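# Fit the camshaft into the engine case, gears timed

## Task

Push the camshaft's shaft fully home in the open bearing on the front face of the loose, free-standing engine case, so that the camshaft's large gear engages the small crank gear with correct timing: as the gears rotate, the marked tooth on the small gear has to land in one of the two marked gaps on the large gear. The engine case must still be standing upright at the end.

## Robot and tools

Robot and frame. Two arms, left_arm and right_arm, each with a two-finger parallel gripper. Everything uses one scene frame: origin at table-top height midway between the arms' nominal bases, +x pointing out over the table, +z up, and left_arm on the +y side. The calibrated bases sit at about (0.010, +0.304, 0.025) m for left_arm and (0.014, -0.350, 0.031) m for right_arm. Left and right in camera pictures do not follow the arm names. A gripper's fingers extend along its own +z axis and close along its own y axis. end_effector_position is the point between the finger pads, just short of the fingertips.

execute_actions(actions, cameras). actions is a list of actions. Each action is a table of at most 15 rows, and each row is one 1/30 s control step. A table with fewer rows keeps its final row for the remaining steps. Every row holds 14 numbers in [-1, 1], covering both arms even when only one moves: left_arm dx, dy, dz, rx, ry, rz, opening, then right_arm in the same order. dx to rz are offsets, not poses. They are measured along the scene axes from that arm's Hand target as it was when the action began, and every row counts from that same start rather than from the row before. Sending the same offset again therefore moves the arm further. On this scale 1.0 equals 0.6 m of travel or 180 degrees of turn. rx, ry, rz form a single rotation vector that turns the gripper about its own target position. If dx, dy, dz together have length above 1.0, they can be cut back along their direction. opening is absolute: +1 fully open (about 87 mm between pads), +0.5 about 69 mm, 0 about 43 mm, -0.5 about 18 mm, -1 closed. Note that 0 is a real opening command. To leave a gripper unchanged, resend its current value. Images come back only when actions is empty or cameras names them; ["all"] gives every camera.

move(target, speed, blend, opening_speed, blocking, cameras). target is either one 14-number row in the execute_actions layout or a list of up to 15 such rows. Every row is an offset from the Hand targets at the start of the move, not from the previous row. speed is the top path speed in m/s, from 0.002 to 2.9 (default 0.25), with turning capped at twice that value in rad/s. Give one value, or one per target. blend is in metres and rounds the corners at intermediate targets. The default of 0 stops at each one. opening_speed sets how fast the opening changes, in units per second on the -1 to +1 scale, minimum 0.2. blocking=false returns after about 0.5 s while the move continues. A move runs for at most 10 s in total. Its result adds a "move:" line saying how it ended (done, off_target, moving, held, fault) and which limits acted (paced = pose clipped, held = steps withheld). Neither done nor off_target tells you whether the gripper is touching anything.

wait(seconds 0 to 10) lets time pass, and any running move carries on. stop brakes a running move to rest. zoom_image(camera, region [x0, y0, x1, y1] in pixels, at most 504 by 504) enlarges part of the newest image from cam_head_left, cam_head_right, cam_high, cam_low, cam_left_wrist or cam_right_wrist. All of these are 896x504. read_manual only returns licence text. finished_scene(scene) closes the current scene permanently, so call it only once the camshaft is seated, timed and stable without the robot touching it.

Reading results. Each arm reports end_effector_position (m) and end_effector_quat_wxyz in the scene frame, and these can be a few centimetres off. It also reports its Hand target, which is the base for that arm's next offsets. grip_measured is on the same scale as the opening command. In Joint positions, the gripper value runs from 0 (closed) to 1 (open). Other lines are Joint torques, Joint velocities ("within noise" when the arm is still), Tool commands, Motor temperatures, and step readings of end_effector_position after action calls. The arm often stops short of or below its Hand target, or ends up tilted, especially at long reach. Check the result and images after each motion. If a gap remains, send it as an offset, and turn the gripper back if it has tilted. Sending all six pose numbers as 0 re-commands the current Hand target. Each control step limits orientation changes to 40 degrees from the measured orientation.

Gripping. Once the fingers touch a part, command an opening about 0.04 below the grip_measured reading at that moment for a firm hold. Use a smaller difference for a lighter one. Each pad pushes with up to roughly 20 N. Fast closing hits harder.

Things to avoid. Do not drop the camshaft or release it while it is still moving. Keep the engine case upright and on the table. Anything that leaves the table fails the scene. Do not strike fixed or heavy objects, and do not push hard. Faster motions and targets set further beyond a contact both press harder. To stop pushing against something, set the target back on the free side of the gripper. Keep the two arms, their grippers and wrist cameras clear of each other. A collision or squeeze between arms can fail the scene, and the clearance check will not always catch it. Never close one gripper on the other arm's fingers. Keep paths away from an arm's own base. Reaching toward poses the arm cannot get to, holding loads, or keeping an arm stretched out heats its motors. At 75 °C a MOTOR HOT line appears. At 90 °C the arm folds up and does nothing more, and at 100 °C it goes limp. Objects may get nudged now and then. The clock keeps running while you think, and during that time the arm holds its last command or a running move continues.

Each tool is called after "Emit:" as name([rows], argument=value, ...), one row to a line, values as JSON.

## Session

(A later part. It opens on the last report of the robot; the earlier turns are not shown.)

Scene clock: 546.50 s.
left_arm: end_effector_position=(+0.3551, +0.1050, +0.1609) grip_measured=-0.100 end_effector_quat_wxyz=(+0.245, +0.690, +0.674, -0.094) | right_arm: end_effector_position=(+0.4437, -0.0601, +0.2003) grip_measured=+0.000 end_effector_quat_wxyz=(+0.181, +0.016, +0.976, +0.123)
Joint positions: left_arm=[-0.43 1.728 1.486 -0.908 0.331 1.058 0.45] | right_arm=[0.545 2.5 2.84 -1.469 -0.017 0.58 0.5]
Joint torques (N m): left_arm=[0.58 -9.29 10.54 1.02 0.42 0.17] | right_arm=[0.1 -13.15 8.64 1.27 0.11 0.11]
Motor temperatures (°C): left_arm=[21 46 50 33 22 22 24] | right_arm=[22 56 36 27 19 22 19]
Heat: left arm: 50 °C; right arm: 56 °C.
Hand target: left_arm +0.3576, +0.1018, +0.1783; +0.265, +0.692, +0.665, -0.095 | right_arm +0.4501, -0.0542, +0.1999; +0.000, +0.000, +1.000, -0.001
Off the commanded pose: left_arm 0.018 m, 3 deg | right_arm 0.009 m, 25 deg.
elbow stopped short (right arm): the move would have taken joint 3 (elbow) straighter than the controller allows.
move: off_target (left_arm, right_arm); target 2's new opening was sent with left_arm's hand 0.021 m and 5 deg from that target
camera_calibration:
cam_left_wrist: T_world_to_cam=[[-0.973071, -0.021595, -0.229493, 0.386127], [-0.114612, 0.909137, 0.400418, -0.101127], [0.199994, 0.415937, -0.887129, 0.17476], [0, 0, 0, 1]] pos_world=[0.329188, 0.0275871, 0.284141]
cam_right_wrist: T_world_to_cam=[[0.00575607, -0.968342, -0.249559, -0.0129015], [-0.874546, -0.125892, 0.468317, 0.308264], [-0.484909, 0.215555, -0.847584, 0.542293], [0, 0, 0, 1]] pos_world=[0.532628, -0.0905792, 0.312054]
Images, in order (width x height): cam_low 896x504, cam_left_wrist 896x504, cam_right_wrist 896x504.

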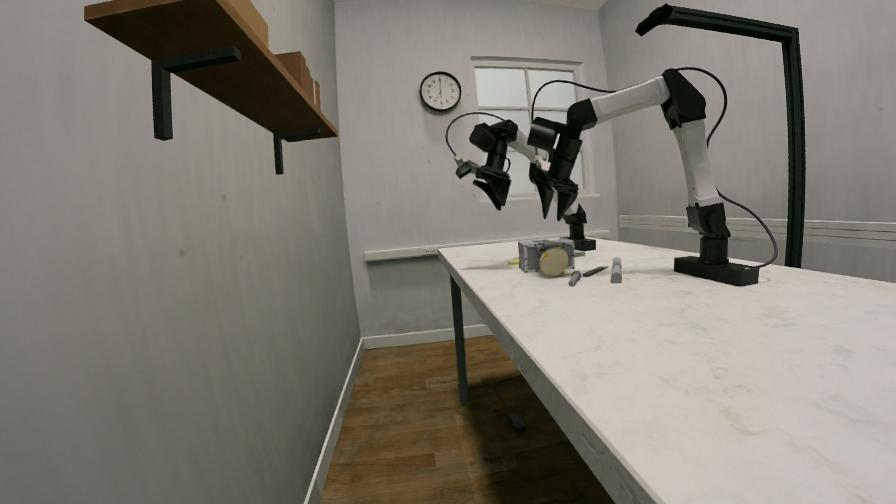

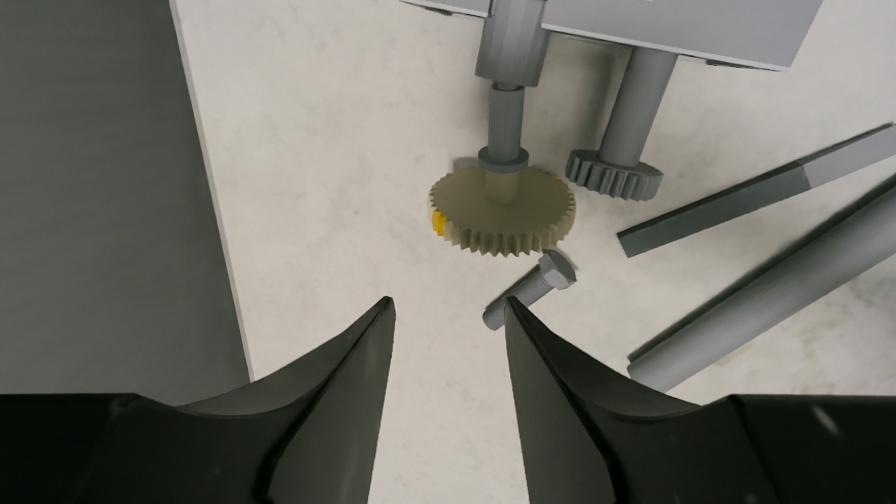

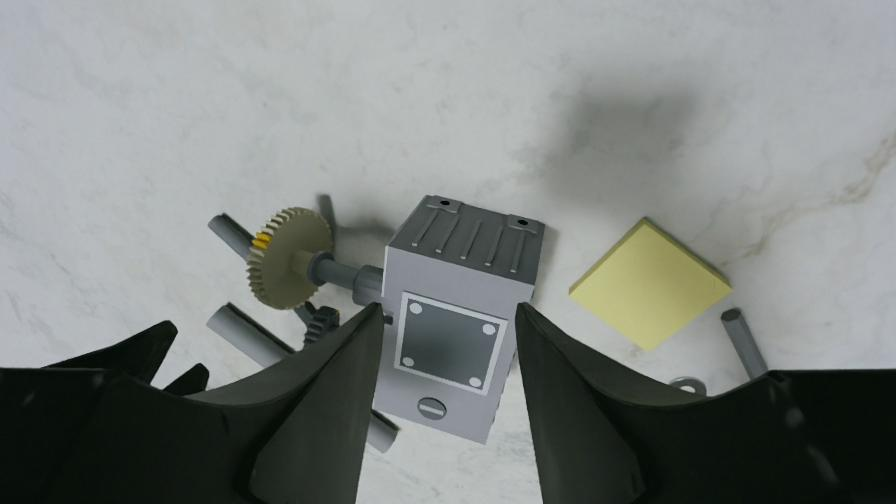

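Emit:
move([
  [-0.01,0.03,0,0.187,-0.084,-0.521,-0.2,0,0,0,0,0,0,0],
], speed=0.25, cameras=["cam_left_wrist"])

Scene clock: 559.93 s.
left_arm: end_effector_position=(+0.3487, +0.1217, +0.1743) grip_measured=-0.200 end_effector_quat_wxyz=(-0.086, +0.976, +0.186, +0.073) | right_arm: end_effector_position=(+0.4437, -0.0601, +0.2003) grip_measured=+0.000 end_effector_quat_wxyz=(+0.181, +0.016, +0.976, +0.123)
Joint positions: left_arm=[-0.652 1.944 1.814 -1.48 -0.223 2.073 0.4] | right_arm=[0.545 2.5 2.84 -1.469 -0.017 0.58 0.5]
Joint torques (N m): left_arm=[-0.53 -7.34 9.46 0.07 -0.21 0.19] | right_arm=[0.08 -13.19 8.64 1.26 0.13 0.12]
Motor temperatures (°C): left_arm=[21 44 49 31 22 22 24] | right_arm=[22 56 36 27 19 22 19]
Heat: left arm: 49 °C; right arm: 56 °C.
Hand target: left_arm +0.3517, +0.1198, +0.1783; -0.001, +0.997, -0.078, +0.001 | right_arm +0.4501, -0.0542, +0.1999; +0.000, +0.000, +1.000, -0.001
Off the commanded pose: left_arm 0.005 m, 33 deg | right_arm 0.009 m, 25 deg.
elbow stopped short (right arm): the move would have taken joint 3 (elbow) straighter than the controller allows.
joint sent to its limit (left arm) — joint 6 (wrist roll), upper limit. The joint targets are off in orientation, not in position.
move: off_target (left_arm, right_arm)
camera_calibration:
cam_left_wrist: T_world_to_cam=[[-0.360589, 0.923543, 0.130555, -0.00791587], [0.475921, 0.0617991, 0.877314, -0.30846], [0.802169, 0.378484, -0.461817, -0.0985898], [0, 0, 0, 1]] pos_world=[0.223034, 0.0636878, 0.226119]
Images, in order (width x height): cam_left_wrist 896x504.

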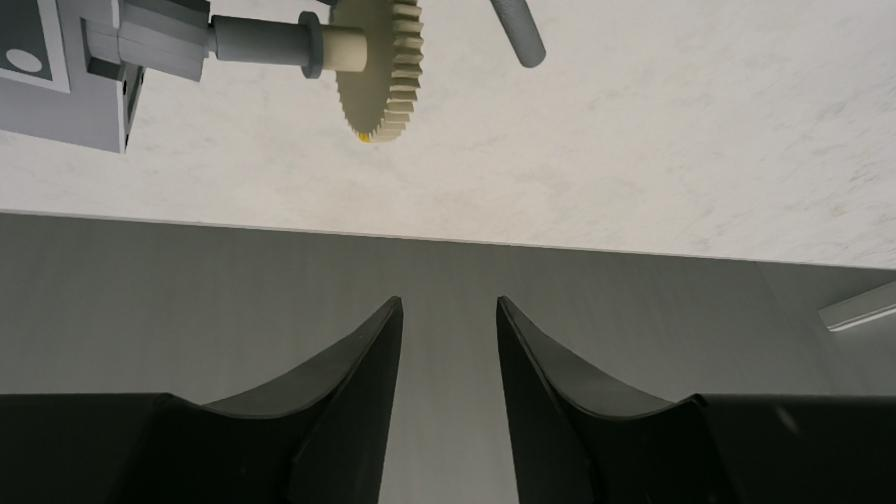

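Emit:
move([
  [0,0,0.02,0,0,0.5,-0.2,0,0,0,0,0,0,0],
], speed=0.5)

Emit:
move([
  [0,0,0,0,0,0.5,-0.2,0,0,0,0,0,0,0],
], speed=0.5, cameras=["cam_left_wrist","cam_right_wrist"])

Scene clock: 565.80 s.
left_arm: end_effector_position=(+0.3507, +0.1219, +0.1887) grip_measured=-0.200 end_effector_quat_wxyz=(+0.020, +0.765, +0.644, +0.018) | right_arm: end_effector_position=(+0.4437, -0.0601, +0.2003) grip_measured=+0.000 end_effector_quat_wxyz=(+0.181, +0.016, +0.976, +0.123)
Joint positions: left_arm=[-0.563 2.07 2.101 -1.553 -0.023 1.144 0.4] | right_arm=[0.545 2.5 2.84 -1.469 -0.017 0.58 0.5]
Joint torques (N m): left_arm=[0.64 -8.21 9.46 0.3 0.19 0.04] | right_arm=[0.13 -13.22 8.65 1.26 0.11 0.12]
Motor temperatures (°C): left_arm=[21 44 48 30 22 22 24] | right_arm=[22 56 36 27 19 22 19]
Heat: left arm: 48 °C; right arm: 56 °C.
Hand target: left_arm +0.3517, +0.1199, +0.1903; -0.001, +0.760, +0.649, +0.000 | right_arm +0.4501, -0.0542, +0.1999; +0.000, +0.000, +1.000, -0.001
Off the commanded pose: left_arm 0.003 m, 3 deg | right_arm 0.009 m, 25 deg.
elbow stopped short (right arm): the move would have taken joint 3 (elbow) straighter than the controller allows.
joint sent to its limit (left arm) — joint 4 (wrist pitch), lower limit. The joint targets are off in orientation, not in position.
move: off_target (left_arm, right_arm)

Scene clock: 568.33 s.
left_arm: end_effector_position=(+0.3513, +0.1217, +0.1888) grip_measured=-0.200 end_effector_quat_wxyz=(+0.048, +0.083, +0.995, -0.013) | right_arm: end_effector_position=(+0.4446, -0.0598, +0.2006) grip_measured=+0.000 end_effector_quat_wxyz=(+0.182, +0.016, +0.975, +0.124)
Joint positions: left_arm=[-0.428 2.145 2.231 -1.559 -0.012 -0.297 0.4] | right_arm=[0.544 2.5 2.84 -1.465 -0.017 0.58 0.5]
Joint torques (N m): left_arm=[0.58 -9.39 8.2 0.51 0.17 0.01] | right_arm=[0.12 -13.18 8.62 1.23 0.12 0.13]
Motor temperatures (°C): left_arm=[21 44 47 30 22 22 24] | right_arm=[22 56 36 27 19 22 19]
Heat: left arm: 47 °C; right arm: 56 °C.
Hand target: left_arm +0.3517, +0.1198, +0.1903; -0.001, +0.078, +0.997, -0.001 | right_arm +0.4501, -0.0542, +0.1999; +0.000, +0.000, +1.000, -0.001
Off the commanded pose: left_arm 0.002 m, 6 deg | right_arm 0.008 m, 26 deg.
elbow stopped short (right arm): the move would have taken joint 3 (elbow) straighter than the controller allows.
joint sent to its limit (left arm) — joint 4 (wrist pitch), lower limit. The joint targets are off in orientation, not in position.
move: off_target (left_arm, right_arm)
camera_calibration:
cam_left_wrist: T_world_to_cam=[[-0.179989, -0.983664, 0.00293994, 0.183824], [-0.674902, 0.125666, 0.727128, 0.10254], [-0.71562, 0.128891, -0.686495, 0.512052], [0, 0, 0, 1]] pos_world=[0.468725, 0.101937, 0.276421]
cam_right_wrist: T_world_to_cam=[[0.00612892, -0.967851, -0.25145, -0.0123406], [-0.876131, -0.12641, 0.465205, 0.310244], [-0.482034, 0.217452, -0.848739, 0.541958], [0, 0, 0, 1]] pos_world=[0.533132, -0.0905761, 0.312551]
Images, in order (width x height): cam_left_wrist 896x504, cam_right_wrist 896x504.

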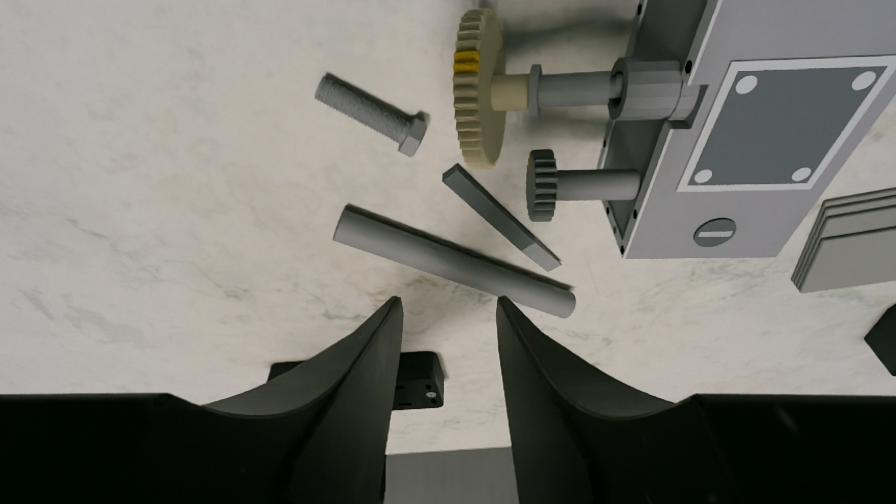

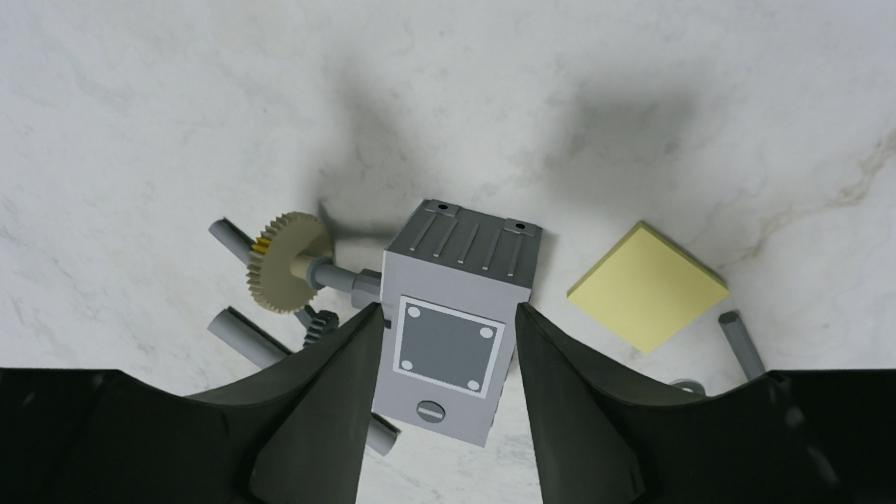

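Emit:
move([
  [-0.006,-0.008,-0.15,0,0,0,-0.2,0,0,0,0,0,0,0],
  [-0.006,-0.008,-0.214,0,0,0,-0.2,0,0,0,0,0,0,0],
], speed=0.1, cameras=["cam_left_wrist","cam_right_wrist","cam_low"])

Emit:
zoom_image(camera="cam_right_wrist", region=[200, 160, 400, 340])

Scene clock: 580.97 s.
left_arm: end_effector_position=(+0.3500, +0.1192, +0.0685) grip_measured=-0.200 end_effector_quat_wxyz=(+0.004, +0.079, +0.997, +0.003) | right_arm: end_effector_position=(+0.4446, -0.0598, +0.2006) grip_measured=+0.000 end_effector_quat_wxyz=(+0.182, +0.016, +0.975, +0.124)
Joint positions: left_arm=[-0.433 2.201 1.828 -1.193 -0.009 -0.31 0.4] | right_arm=[0.544 2.5 2.84 -1.465 -0.017 0.58 0.5]
Joint torques (N m): left_arm=[-0.39 -9.72 6.04 0.59 0.12 0] | right_arm=[0.1 -13.23 8.68 1.23 0.11 0.11]
Motor temperatures (°C): left_arm=[20 45 45 29 22 22 23] | right_arm=[22 56 36 26 19 22 19]
Heat: left arm: 45 °C; right arm: 56 °C.
Hand target: left_arm +0.3481, +0.1150, +0.0619; -0.001, +0.078, +0.997, -0.001 | right_arm +0.4501, -0.0542, +0.1999; +0.000, +0.000, +1.000, -0.001
Off the commanded pose: left_arm 0.008 m, 1 deg | right_arm 0.008 m, 26 deg.
elbow stopped short (right arm): the move would have taken joint 3 (elbow) straighter than the controller allows.
move: off_target (right_arm)
camera_calibration:
cam_left_wrist: T_world_to_cam=[[-0.171828, -0.984919, -0.0202592, 0.180333], [-0.611223, 0.09046, 0.786272, 0.167368], [-0.772581, 0.147486, -0.617549, 0.441831], [0, 0, 0, 1]] pos_world=[0.474635, 0.0973091, 0.144909]
cam_right_wrist: T_world_to_cam=[[0.00612892, -0.967851, -0.25145, -0.0123406], [-0.876131, -0.12641, 0.465205, 0.310244], [-0.482034, 0.217452, -0.848739, 0.541958], [0, 0, 0, 1]] pos_world=[0.533132, -0.0905761, 0.312551]
Images, in order (width x height): cam_low 896x504, cam_left_wrist 896x504, cam_right_wrist 896x504.

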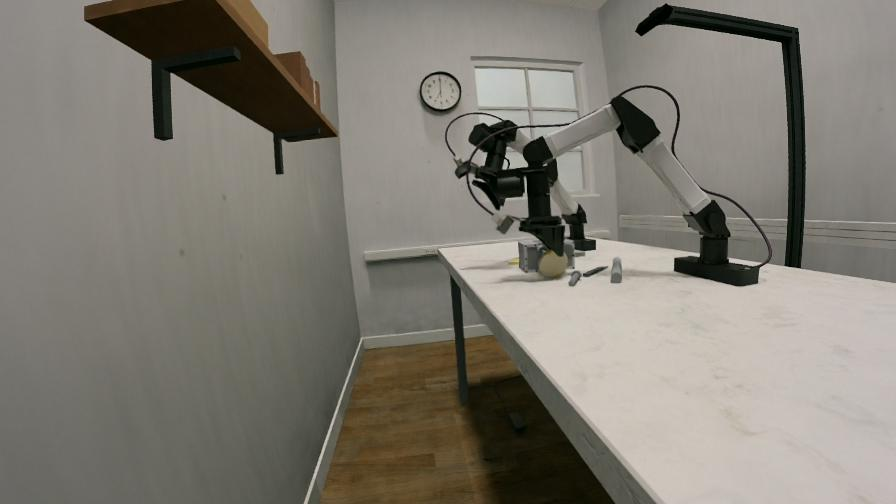

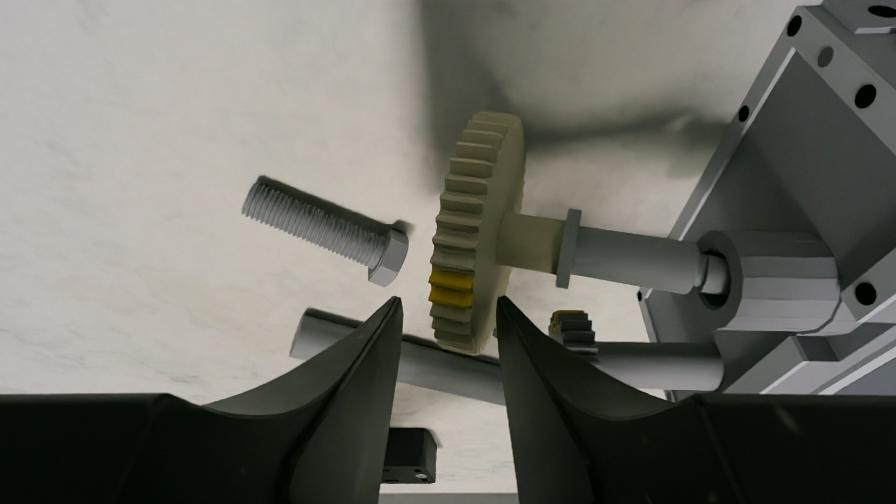

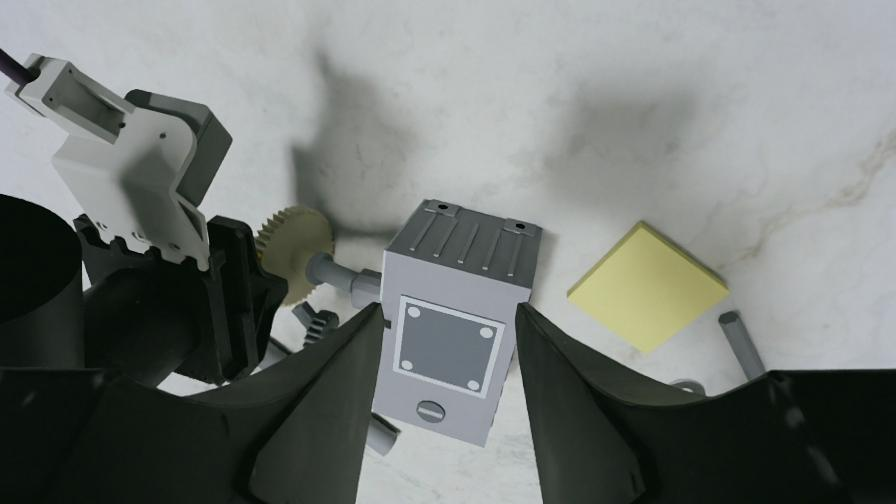

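Scaled by 2.520.

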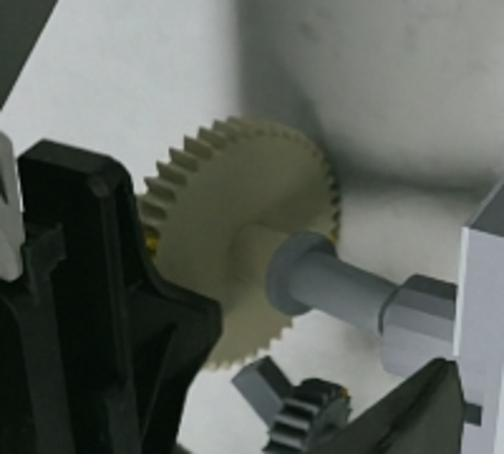

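Emit:
move([
  [0,-0.006,-0.006,0,0,0,-0.2,0,0,0,0,0,0,0],
  [0,-0.006,-0.006,0,0,0,-0.9,0,0,0,0,0,0,0],
], speed=0.05, opening_speed=0.3, cameras=["cam_left_wrist","cam_right_wrist","cam_low"])

Emit:
zoom_image(camera="cam_right_wrist", region=[200, 160, 400, 340])

Scene clock: 593.40 s.
left_arm: end_effector_position=(+0.3539, +0.1134, +0.0654) grip_measured=-0.521 end_effector_quat_wxyz=(+0.013, +0.075, +0.997, -0.001) | right_arm: end_effector_position=(+0.4446, -0.0598, +0.2006) grip_measured=+0.000 end_effector_quat_wxyz=(+0.182, +0.016, +0.975, +0.124)
Joint positions: left_arm=[-0.44 2.207 1.828 -1.168 -0.008 -0.325 0.239] | right_arm=[0.544 2.5 2.84 -1.465 -0.017 0.58 0.5]
Joint torques (N m): left_arm=[-0.46 -9.48 6.22 0.45 0.11 0.08] | right_arm=[0.13 -13.22 8.64 1.23 0.13 0.12]
Motor temperatures (°C): left_arm=[20 47 43 28 22 22 23] | right_arm=[22 56 36 26 19 22 19]
Heat: left arm: 47 °C; right arm: 56 °C.
Hand target: left_arm +0.3482, +0.1114, +0.0583; -0.001, +0.078, +0.997, -0.001 | right_arm +0.4501, -0.0542, +0.1999; +0.000, +0.000, +1.000, -0.001
Off the commanded pose: left_arm 0.009 m, 2 deg | right_arm 0.008 m, 26 deg.
elbow stopped short (right arm): the move would have taken joint 3 (elbow) straighter than the controller allows.
move: off_target (right_arm)
camera_calibration:
cam_left_wrist: T_world_to_cam=[[-0.164101, -0.986353, -0.0133602, 0.172223], [-0.625475, 0.093569, 0.774613, 0.178083], [-0.762792, 0.135471, -0.632294, 0.442668], [0, 0, 0, 1]] pos_world=[0.477312, 0.0932411, 0.144252]
cam_right_wrist: T_world_to_cam=[[0.00612892, -0.967851, -0.25145, -0.0123406], [-0.876131, -0.12641, 0.465205, 0.310244], [-0.482034, 0.217452, -0.848739, 0.541958], [0, 0, 0, 1]] pos_world=[0.533132, -0.0905761, 0.312551]
Images, in order (width x height): cam_low 896x504, cam_left_wrist 896x504, cam_right_wrist 896x504.

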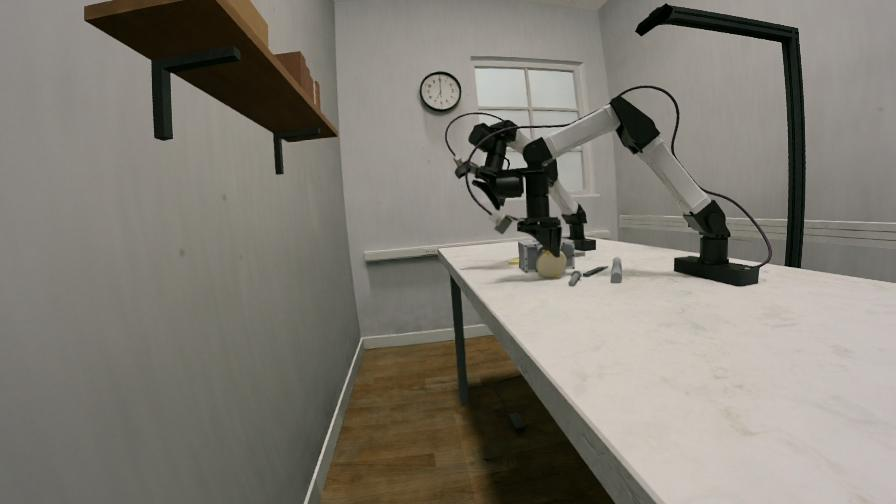

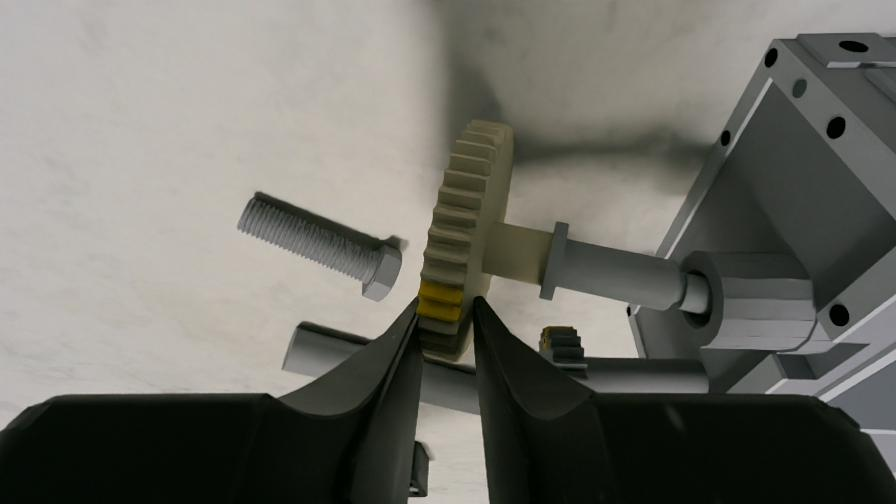

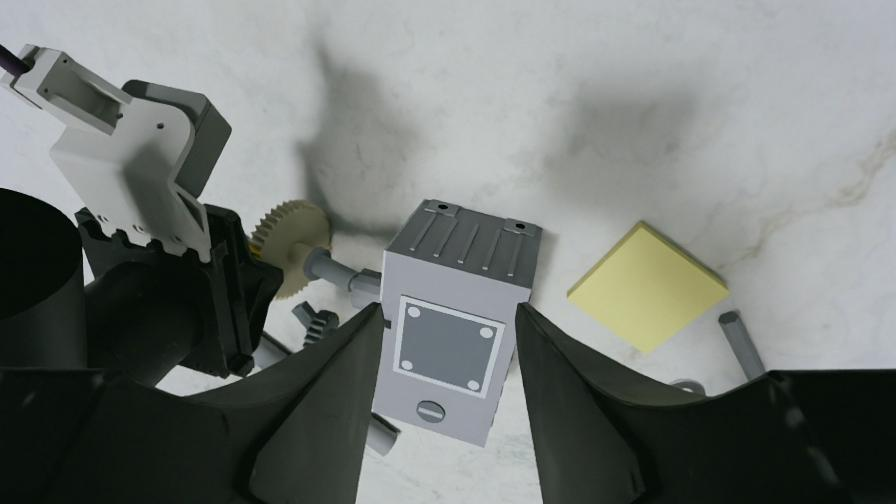

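Scaled by 2.520.

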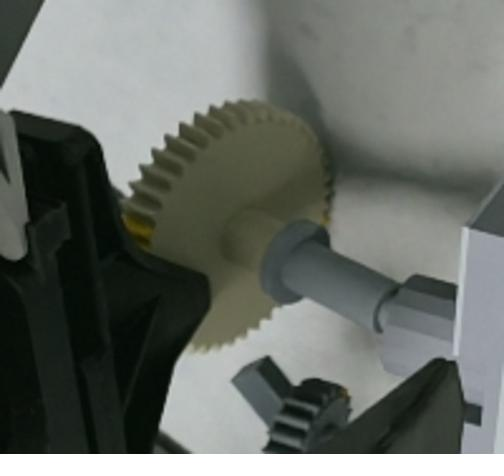

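Emit:
move([
  [0,-0.004,0.04,0.095,-0.015,0,-0.9,0,0,0,0,0,0,0],
], speed=0.04, cameras=["cam_left_wrist","cam_right_wrist","cam_low"])

Emit:
zoom_image(camera="cam_right_wrist", region=[200, 160, 400, 340])

Emit:
zoom_image(camera="cam_low", region=[490, 190, 620, 290])

Scene clock: 605.73 s.
left_arm: end_effector_position=(+0.3545, +0.1064, +0.0836) grip_measured=-0.527 end_effector_quat_wxyz=(+0.026, +0.071, +0.990, +0.120) | right_arm: end_effector_position=(+0.4446, -0.0598, +0.2006) grip_measured=+0.000 end_effector_quat_wxyz=(+0.182, +0.016, +0.975, +0.124)
Joint positions: left_arm=[-0.544 2.322 2.072 -1.394 -0.235 -0.444 0.236] | right_arm=[0.544 2.5 2.84 -1.465 -0.017 0.58 0.5]
Joint torques (N m): left_arm=[0.23 -11.23 6.95 0.24 -0.11 0.04] | right_arm=[0.09 -13.2 8.58 1.22 0.14 0.11]
Motor temperatures (°C): left_arm=[20 47 42 28 22 22 24] | right_arm=[22 57 36 26 19 22 19]
Heat: left arm: 47 °C; right arm: 57 °C.
Hand target: left_arm +0.3539, +0.1068, +0.0837; +0.025, +0.071, +0.990, +0.121 (not the last commanded pose) | right_arm +0.4501, -0.0542, +0.1999; +0.000, +0.000, +1.000, -0.001
Off the commanded pose: left_arm 0.007 m, 4 deg | right_arm 0.008 m, 26 deg.
elbow stopped short (right arm): the move would have taken joint 3 (elbow) straighter than the controller allows.
move: held (left_arm; a check stopped the path), off_target (right_arm); limits=held
pose unreachable (left arm): on one or more control steps of this call, first in action 0 (counted from 0), this arm could not follow its commanded pose, so it was not sent that pose on those steps. It may still have moved: this result reports where it is.
cause: moving toward the commanded pose would bring a part of the arm too close to another arm (this arm's wrist (the part past joint 4) and the right arm's fingers, along the way the arms are being sent, or toward where that arm still pushes).
camera_calibration:
cam_left_wrist: T_world_to_cam=[[-0.149062, -0.955488, -0.254604, 0.177211], [-0.659477, -0.0957927, 0.745597, 0.199629], [-0.736798, 0.279045, -0.615843, 0.429679], [0, 0, 0, 1]] pos_world=[0.474652, 0.0685464, 0.160891]
cam_right_wrist: T_world_to_cam=[[0.00612892, -0.967851, -0.25145, -0.0123406], [-0.876131, -0.12641, 0.465205, 0.310244], [-0.482034, 0.217452, -0.848739, 0.541958], [0, 0, 0, 1]] pos_world=[0.533132, -0.0905761, 0.312551]
Images, in order (width x height): cam_low 896x504, cam_left_wrist 896x504, cam_right_wrist 896x504.

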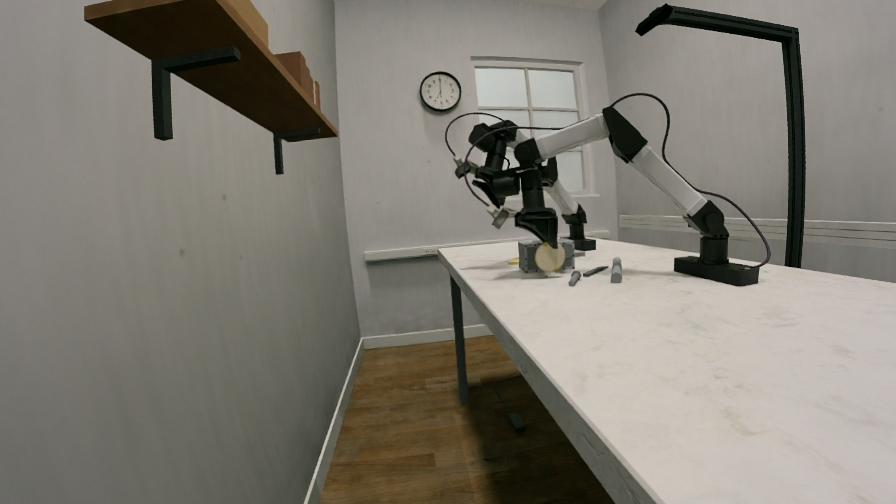

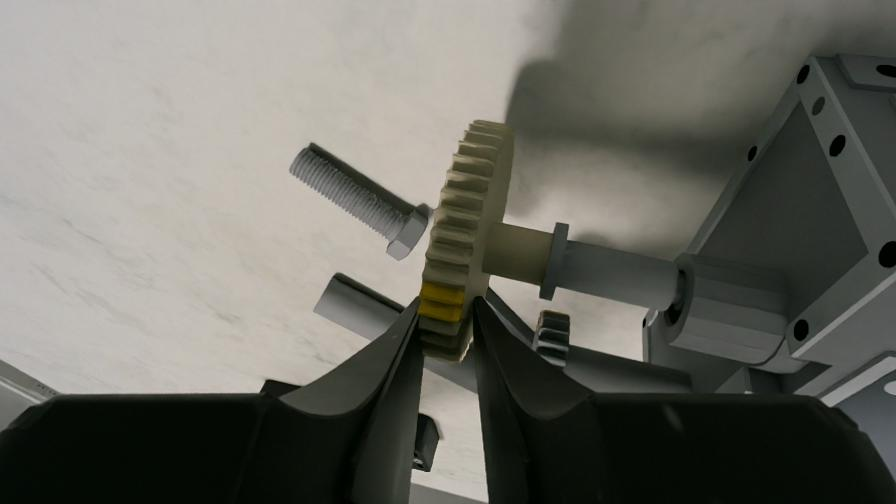

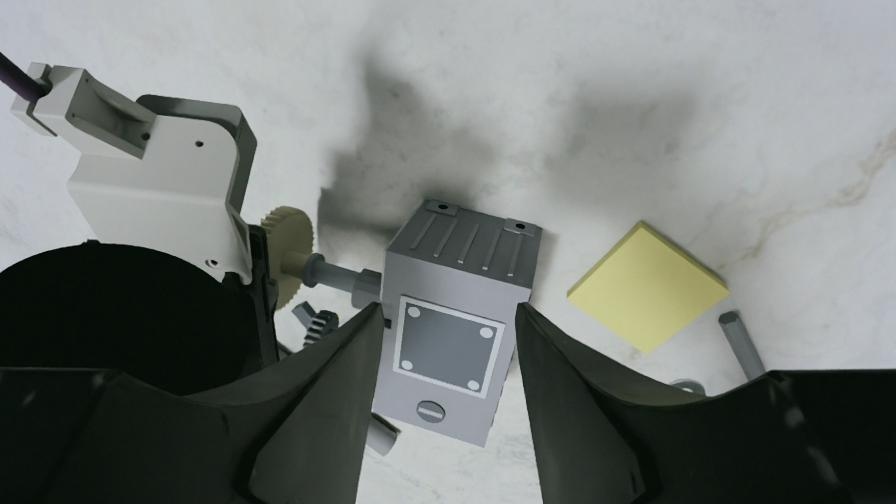

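Scaled by 2.520.

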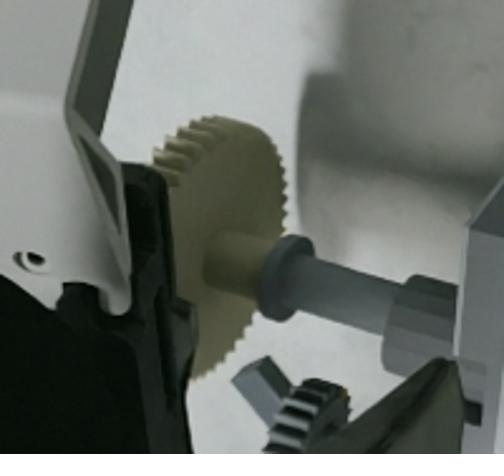

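Scaled by 3.877.

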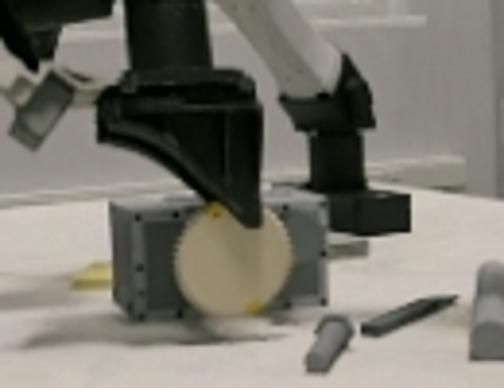

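Emit:
move([
  [0,0,0,0,0,0,-0.9,0.0,-0.2,0.03,0,0,0,0],
], speed=0.3)

Emit:
move([
  [0,-0.003,0.006,0.025,-0.004,0,-0.9,0,0,0,0,0,0,0],
], speed=0.04, cameras=["cam_left_wrist","cam_right_wrist","cam_low","cam_head_right"])

Emit:
zoom_image(camera="cam_low", region=[490, 190, 620, 290])

Emit:
zoom_image(camera="cam_head_right", region=[280, 170, 420, 290])

Scene clock: 618.77 s.
left_arm: end_effector_position=(+0.3545, +0.1064, +0.0836) grip_measured=-0.527 end_effector_quat_wxyz=(+0.026, +0.071, +0.990, +0.120) | right_arm: end_effector_position=(+0.4562, -0.1716, +0.1947) grip_measured=+0.000 end_effector_quat_wxyz=(+0.138, +0.020, +0.988, +0.065)
Joint positions: left_arm=[-0.544 2.322 2.072 -1.394 -0.235 -0.444 0.236] | right_arm=[0.343 2.436 2.73 -1.559 -0.024 0.385 0.5]
Joint torques (N m): left_arm=[0.2 -11.23 6.86 0.24 -0.11 0.06] | right_arm=[0.17 -20.12 5.04 0.85 0.17 -0.13]
Motor temperatures (°C): left_arm=[20 46 42 28 22 22 24] | right_arm=[22 58 36 26 19 22 19]
Heat: left arm: 46 °C; right arm: 58 °C.
Hand target: left_arm +0.3539, +0.1068, +0.0837; +0.025, +0.071, +0.990, +0.121 | right_arm +0.4501, -0.1741, +0.2180; +0.000, +0.000, +1.000, +0.000
Off the commanded pose: left_arm 0.001 m, 0 deg | right_arm 0.024 m, 18 deg.
elbow stopped short (right arm): the move would have taken joint 3 (elbow) straighter than the controller allows.
joint sent to its limit (right arm) — joint 4 (wrist pitch), lower limit. The joint targets are off in orientation, not in position.
move: off_target (right_arm)

Scene clock: 620.20 s.
left_arm: end_effector_position=(+0.3550, +0.1034, +0.0903) grip_measured=-0.548 end_effector_quat_wxyz=(+0.033, +0.067, +0.987, +0.141) | right_arm: end_effector_position=(+0.4563, -0.1718, +0.1947) grip_measured=+0.000 end_effector_quat_wxyz=(+0.138, +0.019, +0.988, +0.065)
Joint positions: left_arm=[-0.565 2.349 2.138 -1.45 -0.277 -0.476 0.226] | right_arm=[0.343 2.436 2.73 -1.559 -0.023 0.384 0.5]
Joint torques (N m): left_arm=[-0.76 -9.31 8.8 -0.01 -0.36 0.03] | right_arm=[0.16 -20.12 5 0.85 0.16 -0.13]
Motor temperatures (°C): left_arm=[20 46 42 28 22 22 24] | right_arm=[22 60 36 26 19 22 19]
Heat: left arm: 46 °C; right arm: 60 °C.
Hand target: left_arm +0.3539, +0.1050, +0.0873; +0.028, +0.071, +0.984, +0.160 | right_arm +0.4501, -0.1741, +0.2180; +0.000, +0.000, +1.000, -0.001
Off the commanded pose: left_arm 0.004 m, 2 deg | right_arm 0.024 m, 18 deg.
joint sent to its limit (right arm) — joint 4 (wrist pitch), lower limit. The joint targets are off in orientation, not in position.
move: off_target (right_arm)
camera_calibration:
cam_left_wrist: T_world_to_cam=[[-0.137716, -0.944981, -0.296723, 0.174787], [-0.671658, -0.131076, 0.729174, 0.204199], [-0.727949, 0.299715, -0.616653, 0.429845], [0, 0, 0, 1]] pos_world=[0.474128, 0.0631049, 0.168032]
cam_right_wrist: T_world_to_cam=[[-0.0275178, -0.990448, -0.135117, -0.13353], [-0.82939, -0.052829, 0.556167, 0.282634], [-0.557992, 0.127369, -0.820013, 0.580499], [0, 0, 0, 1]] pos_world=[0.554654, -0.19126, 0.300783]
Images, in order (width x height): cam_head_right 896x504, cam_low 896x504, cam_left_wrist 896x504, cam_right_wrist 896x504.

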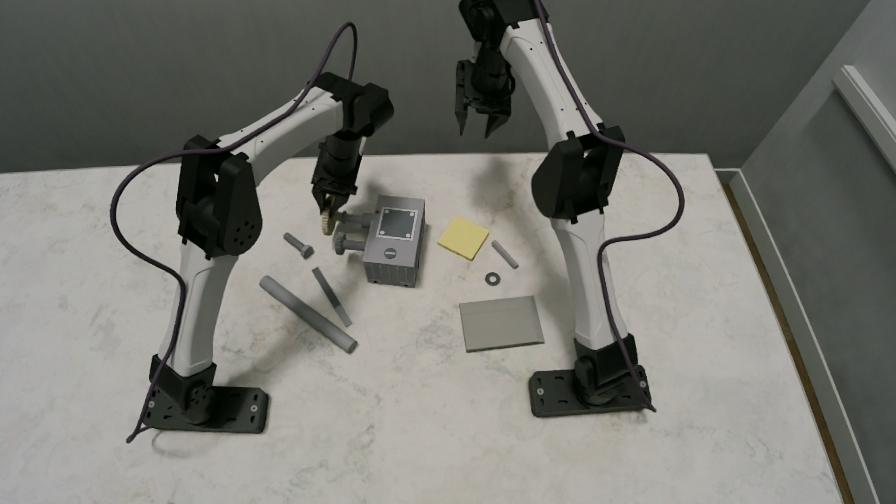

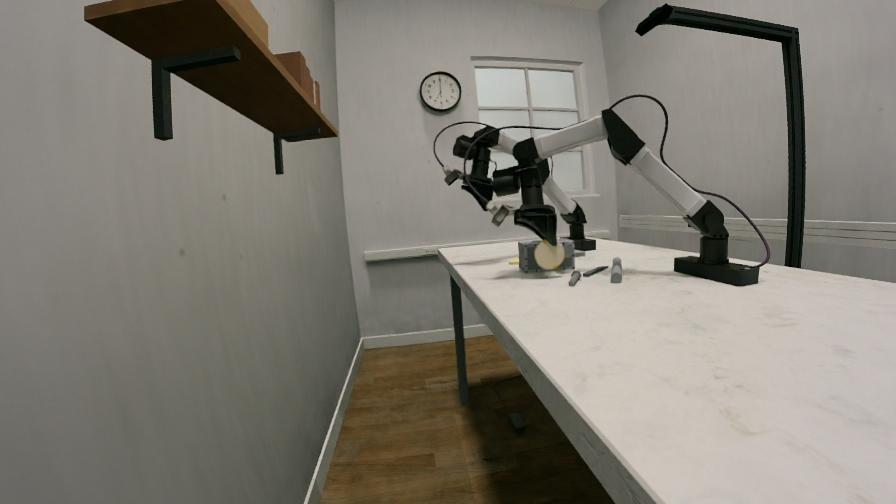

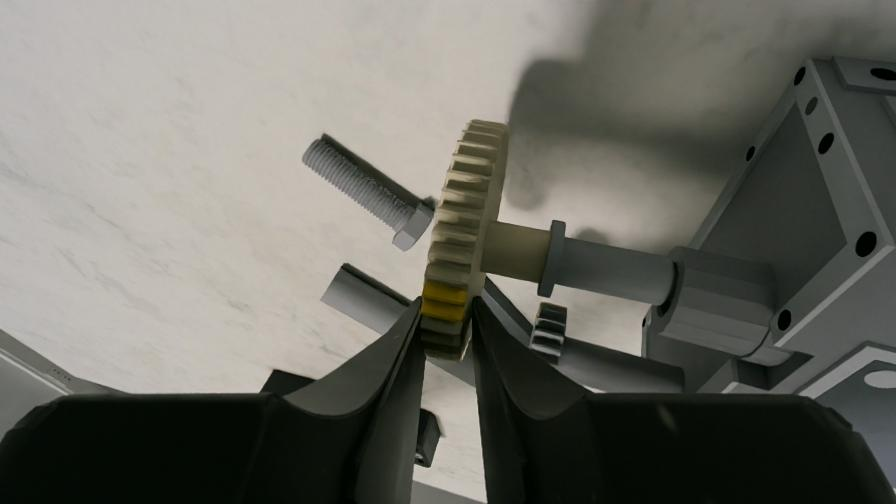

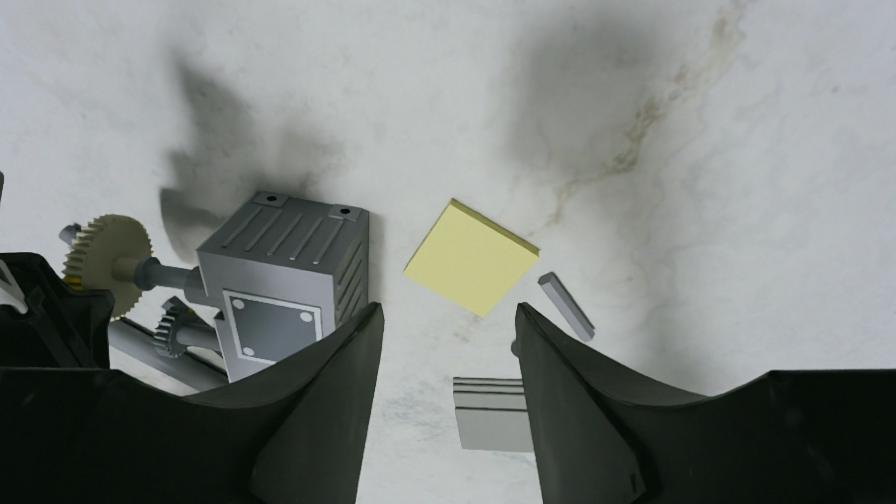

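Scaled by 3.877.

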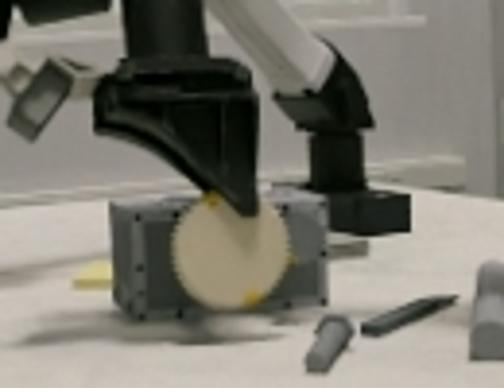

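Scaled by 3.600.

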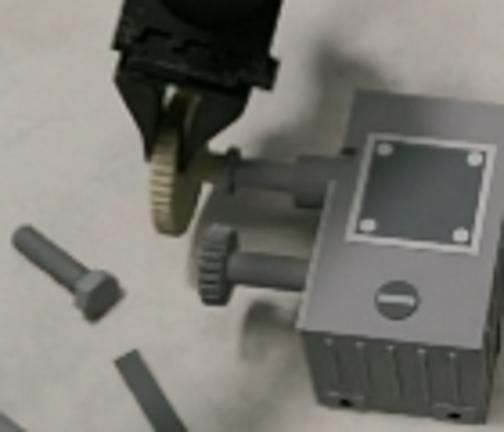

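Emit:
move([
  [-0.0055,-0.035,0.0,0,0,0,-0.9,0,0,0,0,0,0,0],
], speed=0.04, cameras=["cam_left_wrist","cam_right_wrist","cam_low","cam_head_right"])

Emit:
zoom_image(camera="cam_right_wrist", region=[0, 160, 240, 400])

Emit:
zoom_image(camera="cam_head_right", region=[280, 170, 420, 290])

Scene clock: 626.40 s.
left_arm: end_effector_position=(+0.3529, +0.0988, +0.0949) grip_measured=-0.547 end_effector_quat_wxyz=(+0.029, +0.065, +0.983, +0.169) | right_arm: end_effector_position=(+0.4563, -0.1718, +0.1947) grip_measured=+0.000 end_effector_quat_wxyz=(+0.138, +0.019, +0.988, +0.065)
Joint positions: left_arm=[-0.591 2.408 2.246 -1.545 -0.317 -0.515 0.226] | right_arm=[0.343 2.436 2.73 -1.559 -0.023 0.384 0.5]
Joint torques (N m): left_arm=[-2.07 -9.33 8.8 0.22 -0.01 -0.04] | right_arm=[0.14 -20.1 5.01 0.85 0.17 -0.11]
Motor temperatures (°C): left_arm=[20 46 42 27 22 22 24] | right_arm=[22 66 35 26 19 22 19]
Heat: left arm: 46 °C; right arm: 66 °C.
Hand target: left_arm +0.3506, +0.0840, +0.0873; +0.028, +0.072, +0.984, +0.160 | right_arm +0.4501, -0.1741, +0.2180; +0.000, +0.000, +1.000, -0.001
Off the commanded pose: left_arm 0.017 m, 1 deg | right_arm 0.024 m, 18 deg.
joint sent to its limit (right arm) — joint 4 (wrist pitch), lower limit. The joint targets are off in orientation, not in position.
move: off_target (left_arm, right_arm)
camera_calibration:
cam_left_wrist: T_world_to_cam=[[-0.132902, -0.927934, -0.348246, 0.173049], [-0.668508, -0.175479, 0.722706, 0.202751], [-0.731733, 0.328855, -0.59701, 0.42911], [0, 0, 0, 1]] pos_world=[0.472533, 0.0550416, 0.169917]
cam_right_wrist: T_world_to_cam=[[-0.0275178, -0.990448, -0.135117, -0.13353], [-0.82939, -0.052829, 0.556167, 0.282634], [-0.557992, 0.127369, -0.820013, 0.580499], [0, 0, 0, 1]] pos_world=[0.554654, -0.19126, 0.300783]
Images, in order (width x height): cam_head_right 896x504, cam_low 896x504, cam_left_wrist 896x504, cam_right_wrist 896x504.

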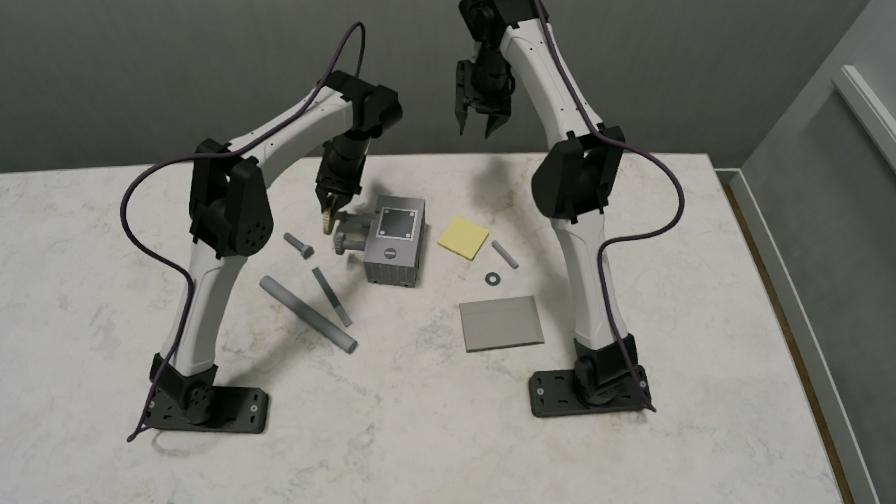

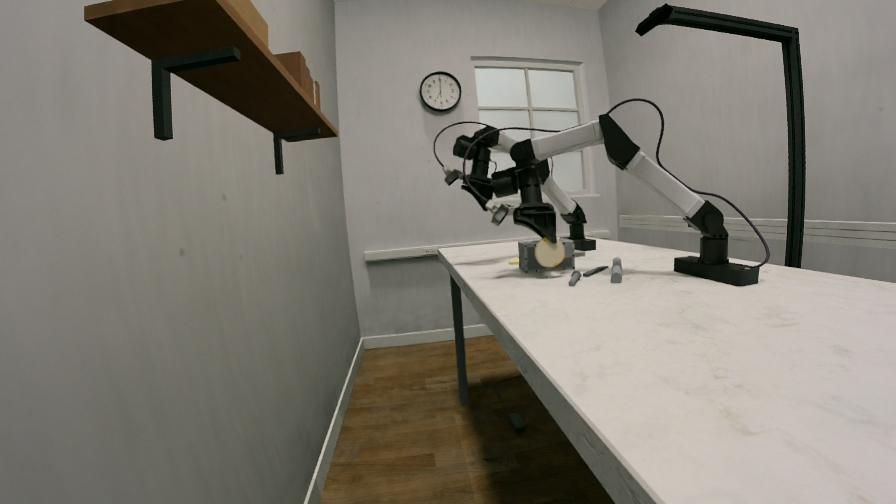

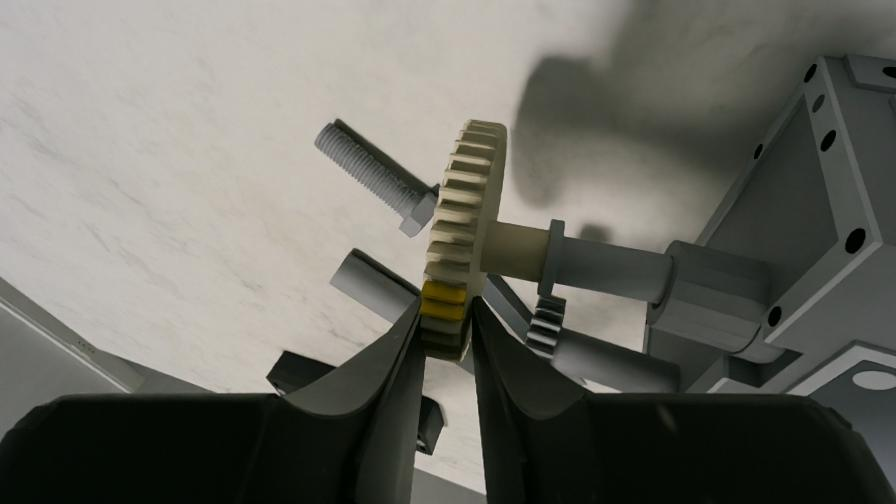

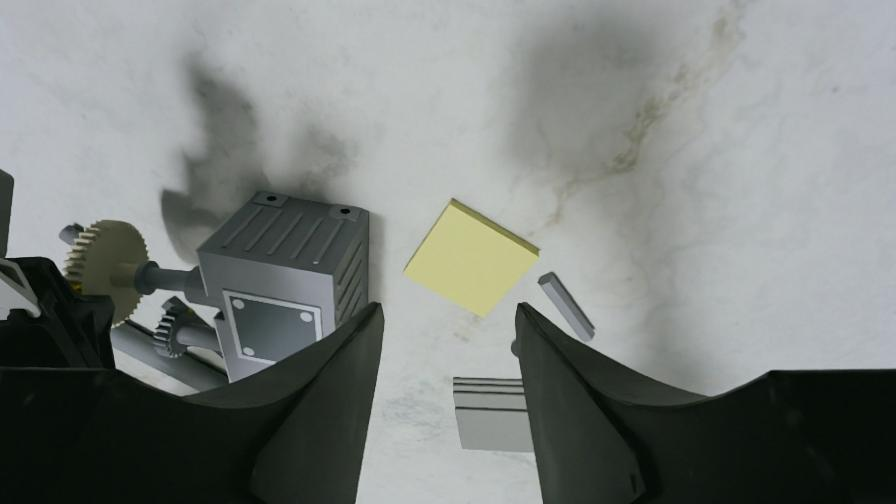

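Scaled by 2.100.

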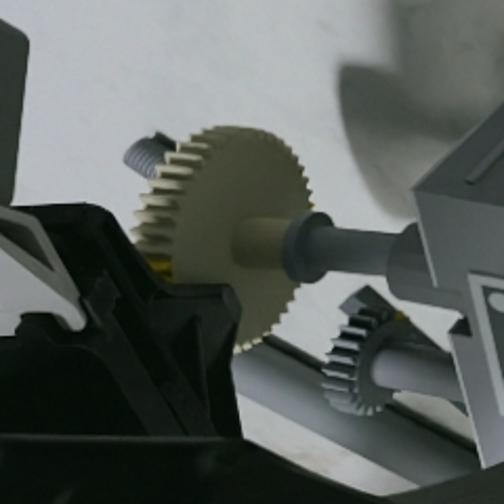

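Scaled by 3.600.

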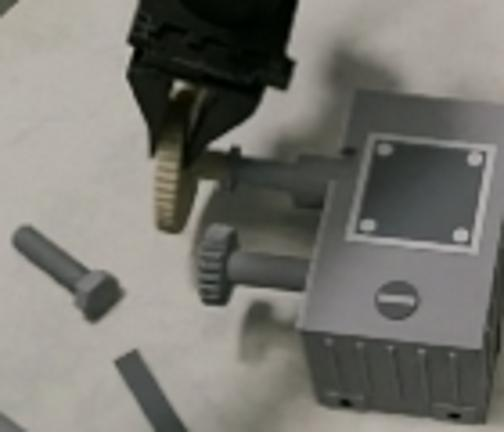

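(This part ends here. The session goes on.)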